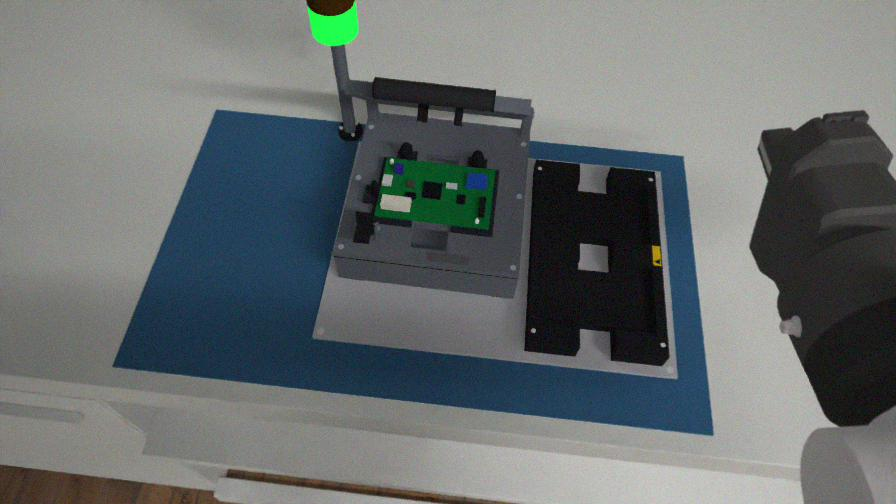

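Emit:
move:
  joints: {"right_wrist_pitch_rad":1.9,"right_hand_roll_rad":-0.6,"torso_pitch_rad":0.5}
  cameras: []

Emit:
move:
  joints: {"right_shoulder_pitch_rad":-1.05,"right_elbow_rad":-1.6,"right_shoulder_roll_rad":-0.05,"right_shoulder_yaw_rad":-0.3,"right_gripper_m":0.1}
  cameras: ["head_camera","right_wrist_camera"]

Scene clock: 644.60 s.
Joint torques (N m): left_arm=[-16.33 10.39 3.79 -6.29 -0.53 -1.23 0.09] | right_arm=[10.08 -0.1 1.02 15.7 -1.3 0.59 0.47]
Motor temperatures (°C): left_arm=[30 32 29 33 38 35 41] | right_arm=[35 33 28 34 45 36 36]
Wrist force (N): left_arm=[-4.6 -0.7 -8.4] | right_arm=[4.8 4.4 81.2]
Wrist torque (N m): left_arm=[-0.06 -0.56 -0.22] | right_arm=[0.50 -0.03 0.43]
Wrist force, peak (N): left_arm=[-6.0 -2.5 -11.7] | right_arm=[20.3 3.4 134.3]
move: torque_fault
TORQUE FAULT: right_elbow_rad reached its load limit. The robot stopped for 10 seconds, dropped its targets and accepts commands again. The stop added 8.9 s to the call.
base_odometry: x=-0.359 y=+1.860 heading=+1.485
base_status: not commanded
joint_positions: torso_squat_rad=+0.001 torso_shift_rad=-0.002 torso_pitch_rad=+0.465 torso_yaw_rad=-0.001 left_shoulder_pitch_rad=-1.060 left_shoulder_roll_rad=+0.600 left_shoulder_yaw_rad=+0.200 left_elbow_rad=-1.800 left_forearm_roll_rad=+0.000 left_wrist_pitch_rad=+1.830 left_hand_roll_rad=+0.000 left_gripper_m=+0.000 right_shoulder_pitch_rad=-0.006 right_shoulder_roll_rad=-0.151 right_shoulder_yaw_rad=-0.001 right_elbow_rad=-2.310 right_forearm_roll_rad=+0.001 right_wrist_pitch_rad=+1.649 right_hand_roll_rad=-0.446 right_gripper_m=+0.000 head_pan_rad=+0.000 head_tilt_rad=+0.750
joint_status: torso_pitch_rad torque_fault (moved +0.165 of +0.200); right_wrist_pitch_rad torque_fault (moved +0.989 of +1.240); right_hand_roll_rad torque_fault (moved -0.447 of -0.600)
wheel_motors_off: 0
on_its_own: torso_pitch_rad is held at +0.468, not at your +0.500, since a torque_fault; right_wrist_pitch_rad is held at +1.649, not at your +1.900, since a torque_fault; right_hand_roll_rad is held at -0.446, not at your -0.600, since a torque_fault
motor_effort: left_wheel=-3(10) right_wheel=+4(20)
chest: x=-0.0907 y=-0.0001 z=+1.2571 quat_wxyz=(+0.973, +0.000, +0.230, +0.000) (m; base frame)
left_hand: x=+0.4511 y=+0.3749 z=+1.1617 quat_wxyz=(+0.927, +0.211, -0.310, +0.012) (m; base frame)
right_hand: x=+0.1528 y=-0.2666 z=+0.8858 quat_wxyz=(+0.976, -0.040, -0.112, -0.181) (m; base frame)
pictures: none
No camera images: "cameras" was empty.

not run: a stop that you did not command came earlier in this reply.

Emit:
move:
  joints: {"torso_pitch_rad":0.3}
  cameras: []

Emit:
move:
  joints: {"right_shoulder_pitch_rad":-0.9,"right_elbow_rad":-1.9,"right_shoulder_roll_rad":-0.1,"right_shoulder_yaw_rad":-0.3,"right_wrist_pitch_rad":1.9,"right_hand_roll_rad":-0.3,"right_gripper_m":0.1}
  cameras: ["head_camera"]

Emit:
move:
  joints: {"torso_pitch_rad":0.5}
  cameras: ["head_camera"]

Scene clock: 650.93 s.
Joint torques (N m): left_arm=[-17.64 10.24 3.54 -5.6 -0.42 -1.44 0.13] | right_arm=[-3 -0.11 -0.82 -7.5 0.03 -0.57 0.4]
Motor temperatures (°C): left_arm=[30 32 29 33 38 35 41] | right_arm=[35 33 28 34 45 36 36]
Wrist force (N): left_arm=[-5.5 -0.6 -7.7] | right_arm=[0.2 10.5 -12.1]
Wrist torque (N m): left_arm=[-0.05 -0.59 -0.21] | right_arm=[-0.06 0.75 0.49]
Wrist force, peak (N): left_arm=[-5.3 -1.4 -8.6] | right_arm=[5.1 4.0 81.5]
move: done
base_odometry: x=-0.359 y=+1.860 heading=+1.485
base_status: not commanded
joint_positions: torso_squat_rad=+0.000 torso_shift_rad=-0.001 torso_pitch_rad=+0.300 torso_yaw_rad=-0.001 left_shoulder_pitch_rad=-1.060 left_shoulder_roll_rad=+0.600 left_shoulder_yaw_rad=+0.200 left_elbow_rad=-1.800 left_forearm_roll_rad=+0.000 left_wrist_pitch_rad=+1.830 left_hand_roll_rad=+0.000 left_gripper_m=+0.000 right_shoulder_pitch_rad=-0.003 right_shoulder_roll_rad=-0.151 right_shoulder_yaw_rad=-0.001 right_elbow_rad=-2.304 right_forearm_roll_rad=+0.000 right_wrist_pitch_rad=+1.649 right_hand_roll_rad=-0.446 right_gripper_m=+0.000 head_pan_rad=+0.000 head_tilt_rad=+0.750
joint_status: all done
wheel_motors_off: 0
on_its_own: right_wrist_pitch_rad is held at +1.649, not at your +1.900, since a torque_fault; right_hand_roll_rad is held at -0.446, not at your -0.600, since a torque_fault
motor_effort: left_wheel=-3(5) right_wheel=-2(6)
chest: x=-0.1374 y=-0.0007 z=+1.2761 quat_wxyz=(+0.989, +0.000, +0.149, +0.000) (m; base frame)
left_hand: x=+0.4127 y=+0.3744 z=+1.2717 quat_wxyz=(+0.898, +0.209, -0.386, +0.029) (m; base frame)
right_hand: x=+0.1621 y=-0.2672 z=+0.9471 quat_wxyz=(+0.964, -0.026, -0.188, -0.184) (m; base frame)
pictures: none
No camera images: "cameras" was empty.

Scene clock: 652.60 s.
Joint torques (N m): left_arm=[-17.64 10.27 3.29 -5.56 -0.35 -1.41 0.12] | right_arm=[-15.51 -3.19 -0.44 -6.35 -0.2 -1.01 0.18]
Motor temperatures (°C): left_arm=[30 32 29 33 38 35 41] | right_arm=[35 33 28 34 45 36 36]
Wrist force (N): left_arm=[-5.5 -0.9 -7.8] | right_arm=[-0.8 9.6 -12.1]
Wrist torque (N m): left_arm=[-0.04 -0.59 -0.21] | right_arm=[-0.01 0.71 0.49]
Wrist force, peak (N): left_arm=[-5.7 -0.8 -7.9] | right_arm=[-0.8 10.4 -13.1]
move: done
base_odometry: x=-0.359 y=+1.860 heading=+1.485
base_status: not commanded
joint_positions: torso_squat_rad=+0.000 torso_shift_rad=-0.001 torso_pitch_rad=+0.300 torso_yaw_rad=-0.001 left_shoulder_pitch_rad=-1.060 left_shoulder_roll_rad=+0.600 left_shoulder_yaw_rad=+0.200 left_elbow_rad=-1.800 left_forearm_roll_rad=+0.000 left_wrist_pitch_rad=+1.830 left_hand_roll_rad=+0.000 left_gripper_m=+0.000 right_shoulder_pitch_rad=-0.901 right_shoulder_roll_rad=-0.100 right_shoulder_yaw_rad=-0.300 right_elbow_rad=-1.900 right_forearm_roll_rad=+0.000 right_wrist_pitch_rad=+1.900 right_hand_roll_rad=-0.300 right_gripper_m=+0.099 head_pan_rad=+0.000 head_tilt_rad=+0.750
joint_status: all done
wheel_motors_off: 0
motor_effort: left_wheel=-3(5) right_wheel=-3(3)
chest: x=-0.1374 y=-0.0007 z=+1.2761 quat_wxyz=(+0.989, +0.000, +0.149, +0.000) (m; base frame)
left_hand: x=+0.4127 y=+0.3744 z=+1.2717 quat_wxyz=(+0.898, +0.209, -0.386, +0.029) (m; base frame)
right_hand: x=+0.3676 y=-0.2177 z=+1.1205 quat_wxyz=(+0.948, +0.058, -0.272, -0.154) (m; base frame)
pictures: head_camera
camera_calibration:
head_camera: T_world_to_cam=[[0.0341835, -0.998766, 0.0360203, -0.0532083], [-0.846271, -0.0480994, -0.530577, 0.78549], [0.531655, -0.012346, -0.846871, 1.20645], [0, 0, 0, 1]] pos_world=[0.0251405, -0.000466211, 1.44039]

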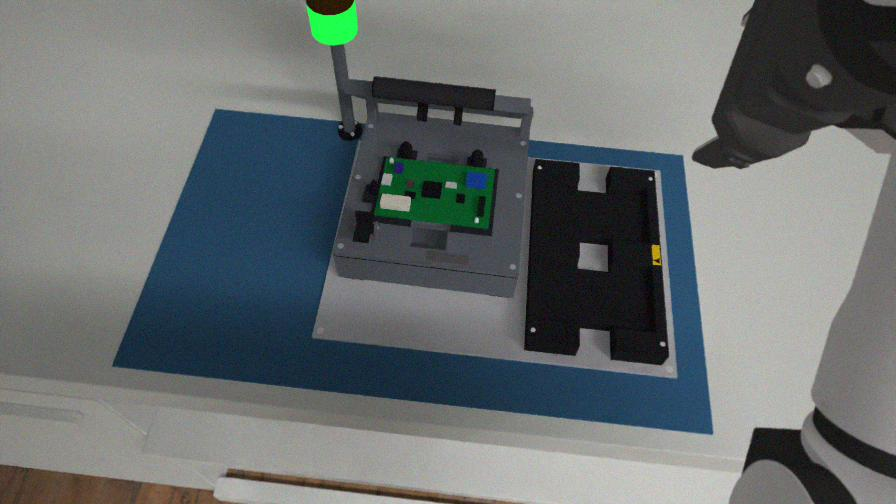

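Scene clock: 654.07 s.
Joint torques (N m): left_arm=[-15.89 10.52 3.78 -6.24 -0.45 -1.04 0.11] | right_arm=[-13.64 -2.55 -0.63 -7.17 -0.12 -0.63 0.15]
Motor temperatures (°C): left_arm=[30 32 29 33 38 35 41] | right_arm=[35 33 28 34 45 36 36]
Wrist force (N): left_arm=[-4.5 -0.9 -8.5] | right_arm=[0.0 9.7 -12.5]
Wrist torque (N m): left_arm=[-0.03 -0.55 -0.21] | right_arm=[0.01 0.73 0.50]
Wrist force, peak (N): left_arm=[-4.7 -1.0 -9.0] | right_arm=[-0.1 10.1 -12.8]
move: done
base_odometry: x=-0.359 y=+1.860 heading=+1.485
base_status: not commanded
joint_positions: torso_squat_rad=+0.000 torso_shift_rad=-0.001 torso_pitch_rad=+0.500 torso_yaw_rad=-0.001 left_shoulder_pitch_rad=-1.060 left_shoulder_roll_rad=+0.600 left_shoulder_yaw_rad=+0.200 left_elbow_rad=-1.800 left_forearm_roll_rad=+0.000 left_wrist_pitch_rad=+1.830 left_hand_roll_rad=+0.000 left_gripper_m=+0.000 right_shoulder_pitch_rad=-0.900 right_shoulder_roll_rad=-0.100 right_shoulder_yaw_rad=-0.300 right_elbow_rad=-1.900 right_forearm_roll_rad=+0.000 right_wrist_pitch_rad=+1.900 right_hand_roll_rad=-0.300 right_gripper_m=+0.099 head_pan_rad=+0.000 head_tilt_rad=+0.750
joint_status: all done
wheel_motors_off: 0
motor_effort: left_wheel=-2(5) right_wheel=-2(4)
chest: x=-0.0804 y=-0.0007 z=+1.2521 quat_wxyz=(+0.969, +0.000, +0.247, +0.000) (m; base frame)
left_hand: x=+0.4578 y=+0.3745 z=+1.1384 quat_wxyz=(+0.932, +0.211, -0.294, +0.008) (m; base frame)
right_hand: x=+0.3835 y=-0.2176 z=+0.9991 quat_wxyz=(+0.971, +0.042, -0.176, -0.159) (m; base frame)
pictures: head_camera
camera_calibration:
head_camera: T_world_to_cam=[[0.0407958, -0.998761, 0.0284933, -0.0443161], [-0.934841, -0.0482207, -0.351778, 0.589933], [0.352716, -0.0122856, -0.93565, 1.25256], [0, 0, 0, 1]] pos_world=[0.111503, -0.000425791, 1.38075]

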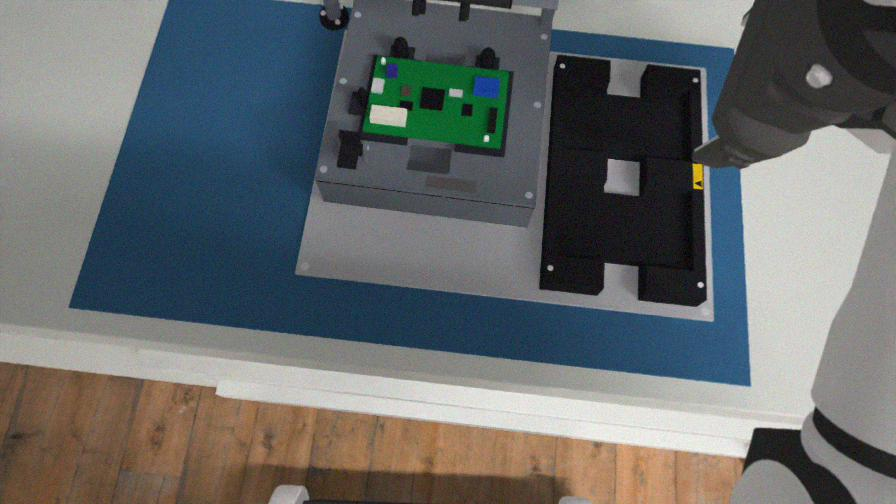

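Emit:
move:
  joints: {"right_shoulder_pitch_rad":-1.0,"right_elbow_rad":-1.75,"right_shoulder_roll_rad":-0.05,"right_shoulder_yaw_rad":0.35,"right_hand_roll_rad":-0.72,"head_tilt_rad":0.5}
  cameras: ["head_camera","right_wrist_camera"]

Scene clock: 662.83 s.
Joint torques (N m): left_arm=[-16.09 10.48 3.76 -6.42 -0.41 -1.16 0.07] | right_arm=[-16.15 3.38 -1.95 -6.86 0.24 -0.75 0.28]
Motor temperatures (°C): left_arm=[30 32 29 33 38 35 41] | right_arm=[35 33 28 34 45 36 36]
Wrist force (N): left_arm=[-4.7 -0.8 -8.6] | right_arm=[0.0 10.1 -12.8]
Wrist torque (N m): left_arm=[-0.04 -0.57 -0.21] | right_arm=[0.01 0.73 0.51]
Wrist force, peak (N): left_arm=[-4.8 -1.0 -8.9] | right_arm=[-1.2 10.5 -13.6]
move: done
base_odometry: x=-0.359 y=+1.860 heading=+1.485
base_status: not commanded
joint_positions: torso_squat_rad=+0.000 torso_shift_rad=-0.001 torso_pitch_rad=+0.500 torso_yaw_rad=-0.001 left_shoulder_pitch_rad=-1.060 left_shoulder_roll_rad=+0.600 left_shoulder_yaw_rad=+0.200 left_elbow_rad=-1.800 left_forearm_roll_rad=+0.000 left_wrist_pitch_rad=+1.830 left_hand_roll_rad=+0.000 left_gripper_m=+0.000 right_shoulder_pitch_rad=-1.000 right_shoulder_roll_rad=-0.050 right_shoulder_yaw_rad=+0.350 right_elbow_rad=-1.750 right_forearm_roll_rad=+0.000 right_wrist_pitch_rad=+1.900 right_hand_roll_rad=-0.720 right_gripper_m=+0.099 head_pan_rad=+0.000 head_tilt_rad=+0.500
joint_status: all done
wheel_motors_off: 0
motor_effort: left_wheel=-4(6) right_wheel=-1(4)
chest: x=-0.0804 y=-0.0008 z=+1.2521 quat_wxyz=(+0.969, +0.000, +0.247, +0.000) (m; base frame)
left_hand: x=+0.4578 y=+0.3745 z=+1.1384 quat_wxyz=(+0.932, +0.211, -0.294, +0.008) (m; base frame)
right_hand: x=+0.3429 y=-0.0204 z=+0.9831 quat_wxyz=(+0.986, +0.011, -0.160, -0.034) (m; base frame)
pictures: head_camera, right_wrist_camera
camera_calibration:
head_camera: T_world_to_cam=[[0.0323143, -0.998762, 0.0378138, -0.0572653], [-0.818745, -0.0481513, -0.572135, 0.898131], [0.573247, -0.0124717, -0.819288, 1.08002], [0, 0, 0, 1]] pos_world=[0.118071, -0.000478495, 1.40087]
right_wrist_camera: T_world_to_cam=[[-0.939551, 0.0912493, -0.330027, 0.650961], [-0.0729191, 0.888407, 0.453229, -0.36926], [0.334555, 0.449897, -0.828049, 0.78022], [0, 0, 0, 1]] pos_world=[0.323658, -0.0823652, 1.02825]

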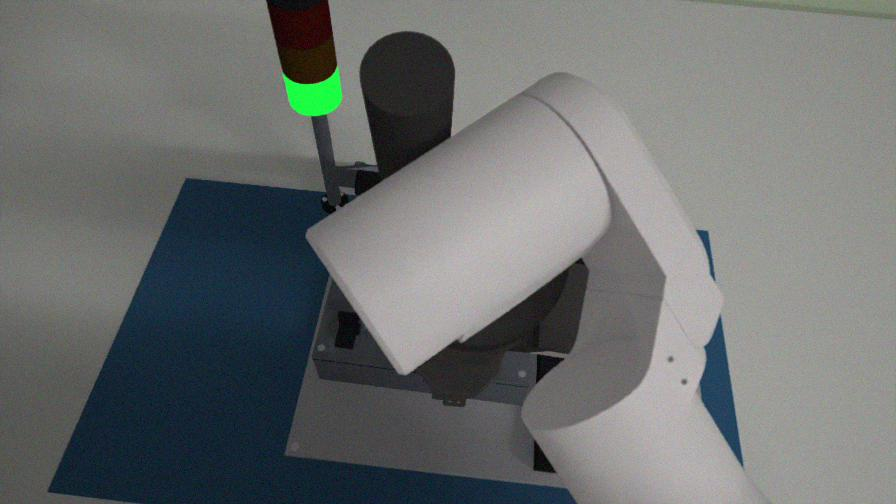

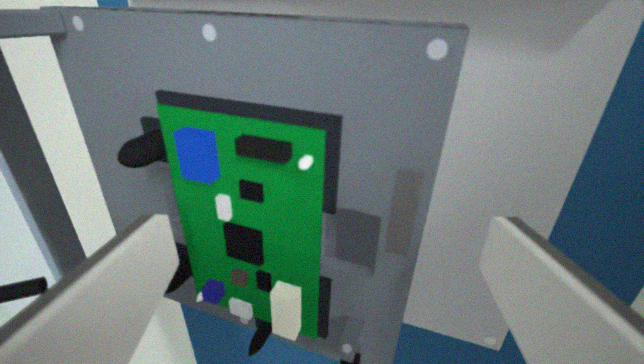

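Emit:
move:
  joints: {"right_shoulder_pitch_rad":-1.18,"right_elbow_rad":-1.5,"right_shoulder_yaw_rad":0.43,"right_hand_roll_rad":-0.74}
  cameras: ["right_wrist_camera"]

Scene clock: 673.27 s.
Joint torques (N m): left_arm=[-16.02 10.43 3.88 -6.19 -0.49 -1.16 0.02] | right_arm=[-15.51 -1.64 -3.66 -4.97 1.26 -0.29 -0.11]
Motor temperatures (°C): left_arm=[30 32 29 33 38 35 41] | right_arm=[35 33 28 34 45 36 36]
Wrist force (N): left_arm=[-4.5 -0.8 -8.8] | right_arm=[-3.5 14.6 -4.8]
Wrist torque (N m): left_arm=[-0.05 -0.55 -0.20] | right_arm=[-0.29 0.17 0.67]
Wrist force, peak (N): left_arm=[-4.4 -1.2 -9.1] | right_arm=[-18.6 5.7 21.7]
move: done
base_odometry: x=-0.359 y=+1.860 heading=+1.485
base_status: not commanded
joint_positions: torso_squat_rad=+0.000 torso_shift_rad=-0.001 torso_pitch_rad=+0.499 torso_yaw_rad=-0.001 left_shoulder_pitch_rad=-1.060 left_shoulder_roll_rad=+0.600 left_shoulder_yaw_rad=+0.200 left_elbow_rad=-1.800 left_forearm_roll_rad=+0.000 left_wrist_pitch_rad=+1.830 left_hand_roll_rad=+0.000 left_gripper_m=+0.000 right_shoulder_pitch_rad=-1.181 right_shoulder_roll_rad=-0.049 right_shoulder_yaw_rad=+0.430 right_elbow_rad=-1.501 right_forearm_roll_rad=+0.000 right_wrist_pitch_rad=+1.900 right_hand_roll_rad=-0.740 right_gripper_m=+0.099 head_pan_rad=+0.000 head_tilt_rad=+0.500
joint_status: all done
wheel_motors_off: 0
motor_effort: left_wheel=+2(4) right_wheel=-3(4)
chest: x=-0.0808 y=-0.0007 z=+1.2521 quat_wxyz=(+0.969, +0.000, +0.247, +0.000) (m; base frame)
left_hand: x=+0.4575 y=+0.3746 z=+1.1389 quat_wxyz=(+0.932, +0.211, -0.294, +0.008) (m; base frame)
right_hand: x=+0.3651 y=-0.0065 z=+0.9840 quat_wxyz=(+0.986, -0.062, -0.158, +0.000) (m; base frame)
pictures: right_wrist_camera
camera_calibration:
right_wrist_camera: T_world_to_cam=[[-0.944385, -0.00176175, -0.328838, 0.670816], [-0.110633, 0.943397, 0.312671, -0.227952], [0.309674, 0.331662, -0.891124, 0.83766], [0, 0, 0, 1]] pos_world=[0.348887, -0.0615889, 1.03832]

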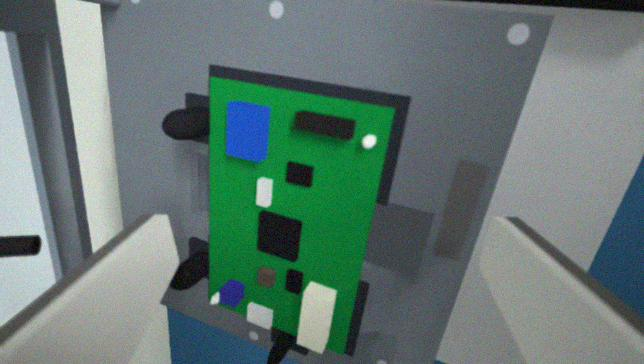

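Emit:
zoom_image:
  camera: "right_wrist_camera"
  region: [0, 60, 400, 364]

Emit:
move:
  joints: {"head_pan_rad":0.3,"head_tilt_rad":0.6}
  cameras: ["head_camera","left_wrist_camera"]

Scaled by 1.260 from the camera's 644x364 image, which has a finer 1265x715 frame.

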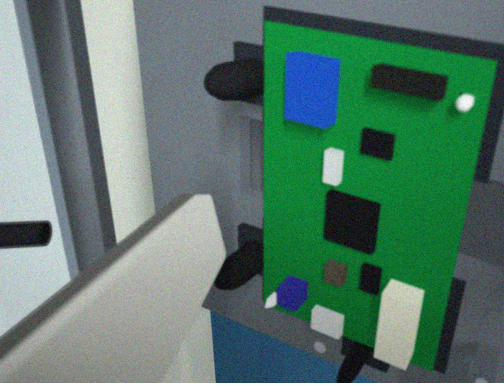

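Scene clock: 680.83 s.
Joint torques (N m): left_arm=[-16.02 10.37 3.72 -6.24 -0.47 -1.16 0.11] | right_arm=[-15.66 -1.93 -3.54 -5 1.29 -0.25 -0.09]
Motor temperatures (°C): left_arm=[30 32 29 33 38 35 41] | right_arm=[35 33 28 34 45 36 36]
Wrist force (N): left_arm=[-4.7 -1.0 -8.5] | right_arm=[-3.8 15.7 -4.2]
Wrist torque (N m): left_arm=[-0.01 -0.58 -0.21] | right_arm=[-0.36 0.11 0.72]
Wrist force, peak (N): left_arm=[-4.6 -0.9 -8.7] | right_arm=[-3.2 16.5 -5.3]
move: done
base_odometry: x=-0.359 y=+1.860 heading=+1.485
base_status: not commanded
joint_positions: torso_squat_rad=+0.000 torso_shift_rad=-0.001 torso_pitch_rad=+0.499 torso_yaw_rad=-0.001 left_shoulder_pitch_rad=-1.060 left_shoulder_roll_rad=+0.600 left_shoulder_yaw_rad=+0.200 left_elbow_rad=-1.800 left_forearm_roll_rad=+0.000 left_wrist_pitch_rad=+1.830 left_hand_roll_rad=+0.000 left_gripper_m=+0.000 right_shoulder_pitch_rad=-1.181 right_shoulder_roll_rad=-0.049 right_shoulder_yaw_rad=+0.430 right_elbow_rad=-1.501 right_forearm_roll_rad=+0.000 right_wrist_pitch_rad=+1.900 right_hand_roll_rad=-0.740 right_gripper_m=+0.099 head_pan_rad=+0.300 head_tilt_rad=+0.600
joint_status: all done
wheel_motors_off: 0
motor_effort: left_wheel=+2(3) right_wheel=-2(5)
chest: x=-0.0808 y=-0.0007 z=+1.2521 quat_wxyz=(+0.969, +0.000, +0.247, +0.000) (m; base frame)
left_hand: x=+0.4575 y=+0.3746 z=+1.1389 quat_wxyz=(+0.932, +0.211, -0.294, +0.008) (m; base frame)
right_hand: x=+0.3651 y=-0.0065 z=+0.9840 quat_wxyz=(+0.986, -0.062, -0.158, +0.000) (m; base frame)
pictures: head_camera, left_wrist_camera
camera_calibration:
head_camera: T_world_to_cam=[[0.294516, -0.949688, -0.106551, 0.13845], [-0.838009, -0.203059, -0.506465, 0.805328], [0.459348, 0.238453, -0.855652, 1.13605], [0, 0, 0, 1]] pos_world=[0.112253, 0.0241179, 1.39469]
left_wrist_camera: T_world_to_cam=[[0.830938, -0.0898084, 0.549069, -0.973132], [-0.128055, -0.991262, 0.0316576, 0.428094], [0.541428, -0.0966167, -0.835177, 0.808673], [0, 0, 0, 1]] pos_world=[0.425593, 0.415089, 1.19615]

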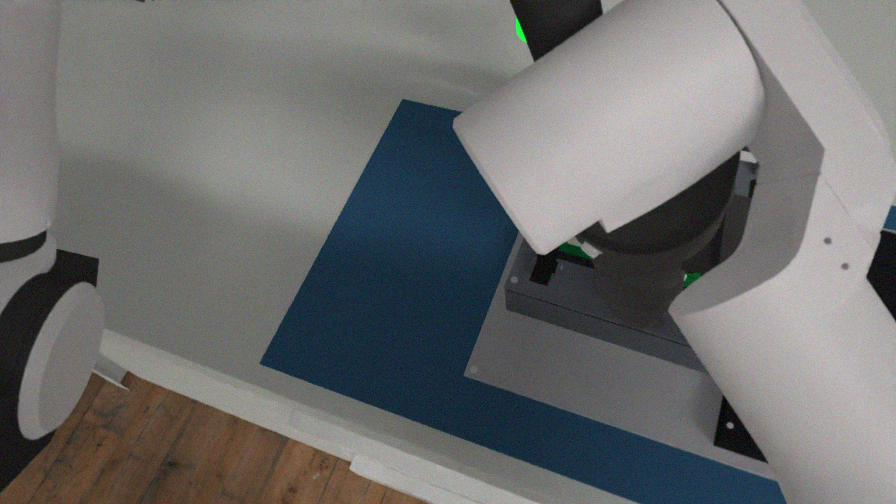

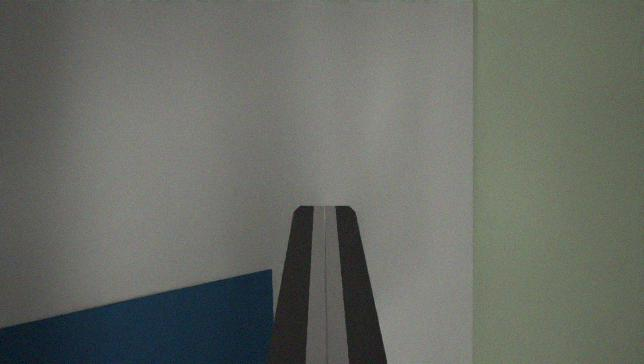

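Emit:
move:
  joints: {"right_shoulder_pitch_rad":-1.28,"head_pan_rad":0,"head_tilt_rad":0.5}
  cameras: []

Emit:
move:
  joints: {"right_elbow_rad":-1.36}
  cameras: ["right_wrist_camera","head_camera"]

Scene clock: 691.87 s.
Joint torques (N m): left_arm=[-15.76 10.36 3.63 -6.18 -0.47 -1.2 0.09] | right_arm=[-19.13 0.73 -3.61 -7.48 1.07 -1.04 0]
Motor temperatures (°C): left_arm=[30 32 29 33 38 35 41] | right_arm=[35 33 28 33 45 36 36]
Wrist force (N): left_arm=[-4.5 -0.7 -8.6] | right_arm=[-2.0 11.3 -12.8]
Wrist torque (N m): left_arm=[-0.07 -0.55 -0.20] | right_arm=[-0.08 0.72 0.49]
Wrist force, peak (N): left_arm=[-4.7 -1.0 -8.8] | right_arm=[-6.4 11.4 -16.0]
move: done
base_odometry: x=-0.359 y=+1.860 heading=+1.485
base_status: not commanded
joint_positions: torso_squat_rad=+0.000 torso_shift_rad=-0.001 torso_pitch_rad=+0.500 torso_yaw_rad=-0.001 left_shoulder_pitch_rad=-1.060 left_shoulder_roll_rad=+0.600 left_shoulder_yaw_rad=+0.200 left_elbow_rad=-1.800 left_forearm_roll_rad=+0.000 left_wrist_pitch_rad=+1.830 left_hand_roll_rad=+0.000 left_gripper_m=+0.000 right_shoulder_pitch_rad=-1.280 right_shoulder_roll_rad=-0.050 right_shoulder_yaw_rad=+0.430 right_elbow_rad=-1.500 right_forearm_roll_rad=+0.000 right_wrist_pitch_rad=+1.900 right_hand_roll_rad=-0.740 right_gripper_m=+0.099 head_pan_rad=+0.000 head_tilt_rad=+0.500
joint_status: all done
wheel_motors_off: 0
motor_effort: left_wheel=+2(3) right_wheel=-3(4)
chest: x=-0.0805 y=-0.0008 z=+1.2521 quat_wxyz=(+0.969, +0.000, +0.247, +0.000) (m; base frame)
left_hand: x=+0.4577 y=+0.3745 z=+1.1386 quat_wxyz=(+0.932, +0.211, -0.294, +0.008) (m; base frame)
right_hand: x=+0.3884 y=+0.0105 z=+1.0264 quat_wxyz=(+0.978, -0.052, -0.204, +0.010) (m; base frame)
pictures: none
No camera images: "cameras" was empty.

Scene clock: 692.60 s.
Joint torques (N m): left_arm=[-15.89 10.52 3.93 -6.16 -0.41 -1.16 0.11] | right_arm=[-18.68 0.72 -3.65 -7.3 0.82 -0.39 -0.02]
Motor temperatures (°C): left_arm=[30 32 29 33 38 35 41] | right_arm=[35 33 28 33 45 36 36]
Wrist force (N): left_arm=[-4.4 -0.9 -8.6] | right_arm=[0.3 11.8 -12.4]
Wrist torque (N m): left_arm=[-0.03 -0.54 -0.19] | right_arm=[-0.12 0.75 0.50]
Wrist force, peak (N): left_arm=[-4.6 -1.0 -8.8] | right_arm=[-0.2 11.6 -13.3]
move: done
base_odometry: x=-0.359 y=+1.860 heading=+1.485
base_status: not commanded
joint_positions: torso_squat_rad=+0.000 torso_shift_rad=-0.001 torso_pitch_rad=+0.500 torso_yaw_rad=-0.001 left_shoulder_pitch_rad=-1.060 left_shoulder_roll_rad=+0.600 left_shoulder_yaw_rad=+0.200 left_elbow_rad=-1.800 left_forearm_roll_rad=+0.000 left_wrist_pitch_rad=+1.830 left_hand_roll_rad=+0.000 left_gripper_m=+0.000 right_shoulder_pitch_rad=-1.280 right_shoulder_roll_rad=-0.050 right_shoulder_yaw_rad=+0.430 right_elbow_rad=-1.360 right_forearm_roll_rad=+0.000 right_wrist_pitch_rad=+1.900 right_hand_roll_rad=-0.740 right_gripper_m=+0.099 head_pan_rad=+0.000 head_tilt_rad=+0.500
joint_status: all done
wheel_motors_off: 0
motor_effort: left_wheel=+0(1) right_wheel=-3(4)
chest: x=-0.0805 y=-0.0008 z=+1.2521 quat_wxyz=(+0.969, +0.000, +0.247, +0.000) (m; base frame)
left_hand: x=+0.4577 y=+0.3745 z=+1.1385 quat_wxyz=(+0.932, +0.211, -0.294, +0.008) (m; base frame)
right_hand: x=+0.3835 y=-0.0118 z=+0.9898 quat_wxyz=(+0.983, -0.098, -0.153, -0.002) (m; base frame)
pictures: head_camera, right_wrist_camera
camera_calibration:
head_camera: T_world_to_cam=[[0.0323284, -0.998762, 0.037795, -0.0572454], [-0.818707, -0.048153, -0.572189, 0.898178], [0.573301, -0.0124451, -0.81925, 1.08001], [0, 0, 0, 1]] pos_world=[0.118025, -0.000483932, 1.40089]
right_wrist_camera: T_world_to_cam=[[-0.946745, -0.00965082, -0.32184, 0.683946], [-0.0930613, 0.965093, 0.244815, -0.162085], [0.308243, 0.261728, -0.914595, 0.861884], [0, 0, 0, 1]] pos_world=[0.366768, -0.0625518, 1.04808]

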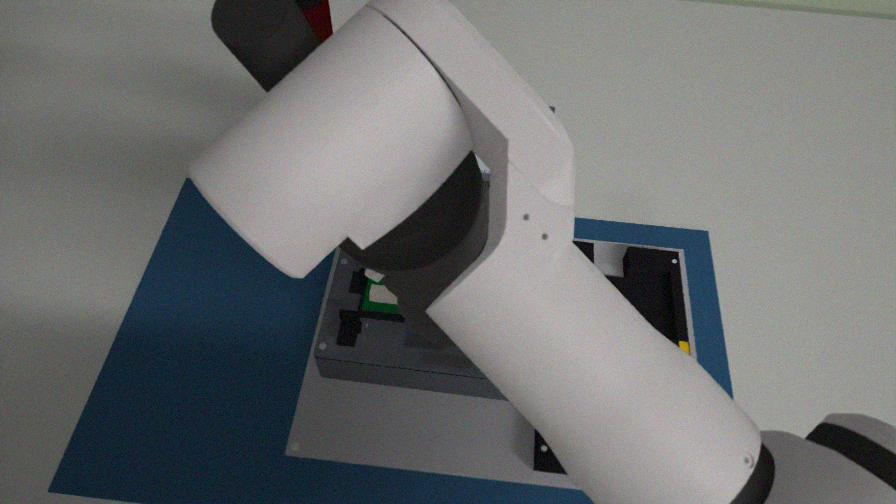

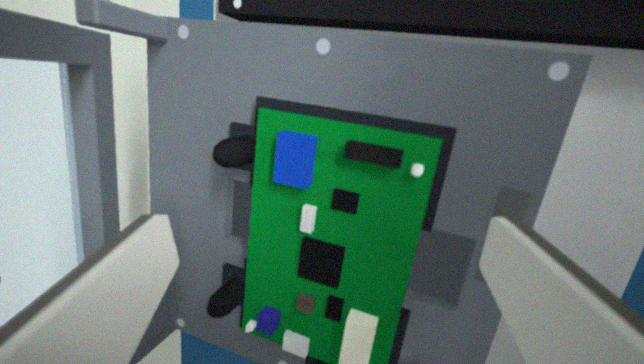

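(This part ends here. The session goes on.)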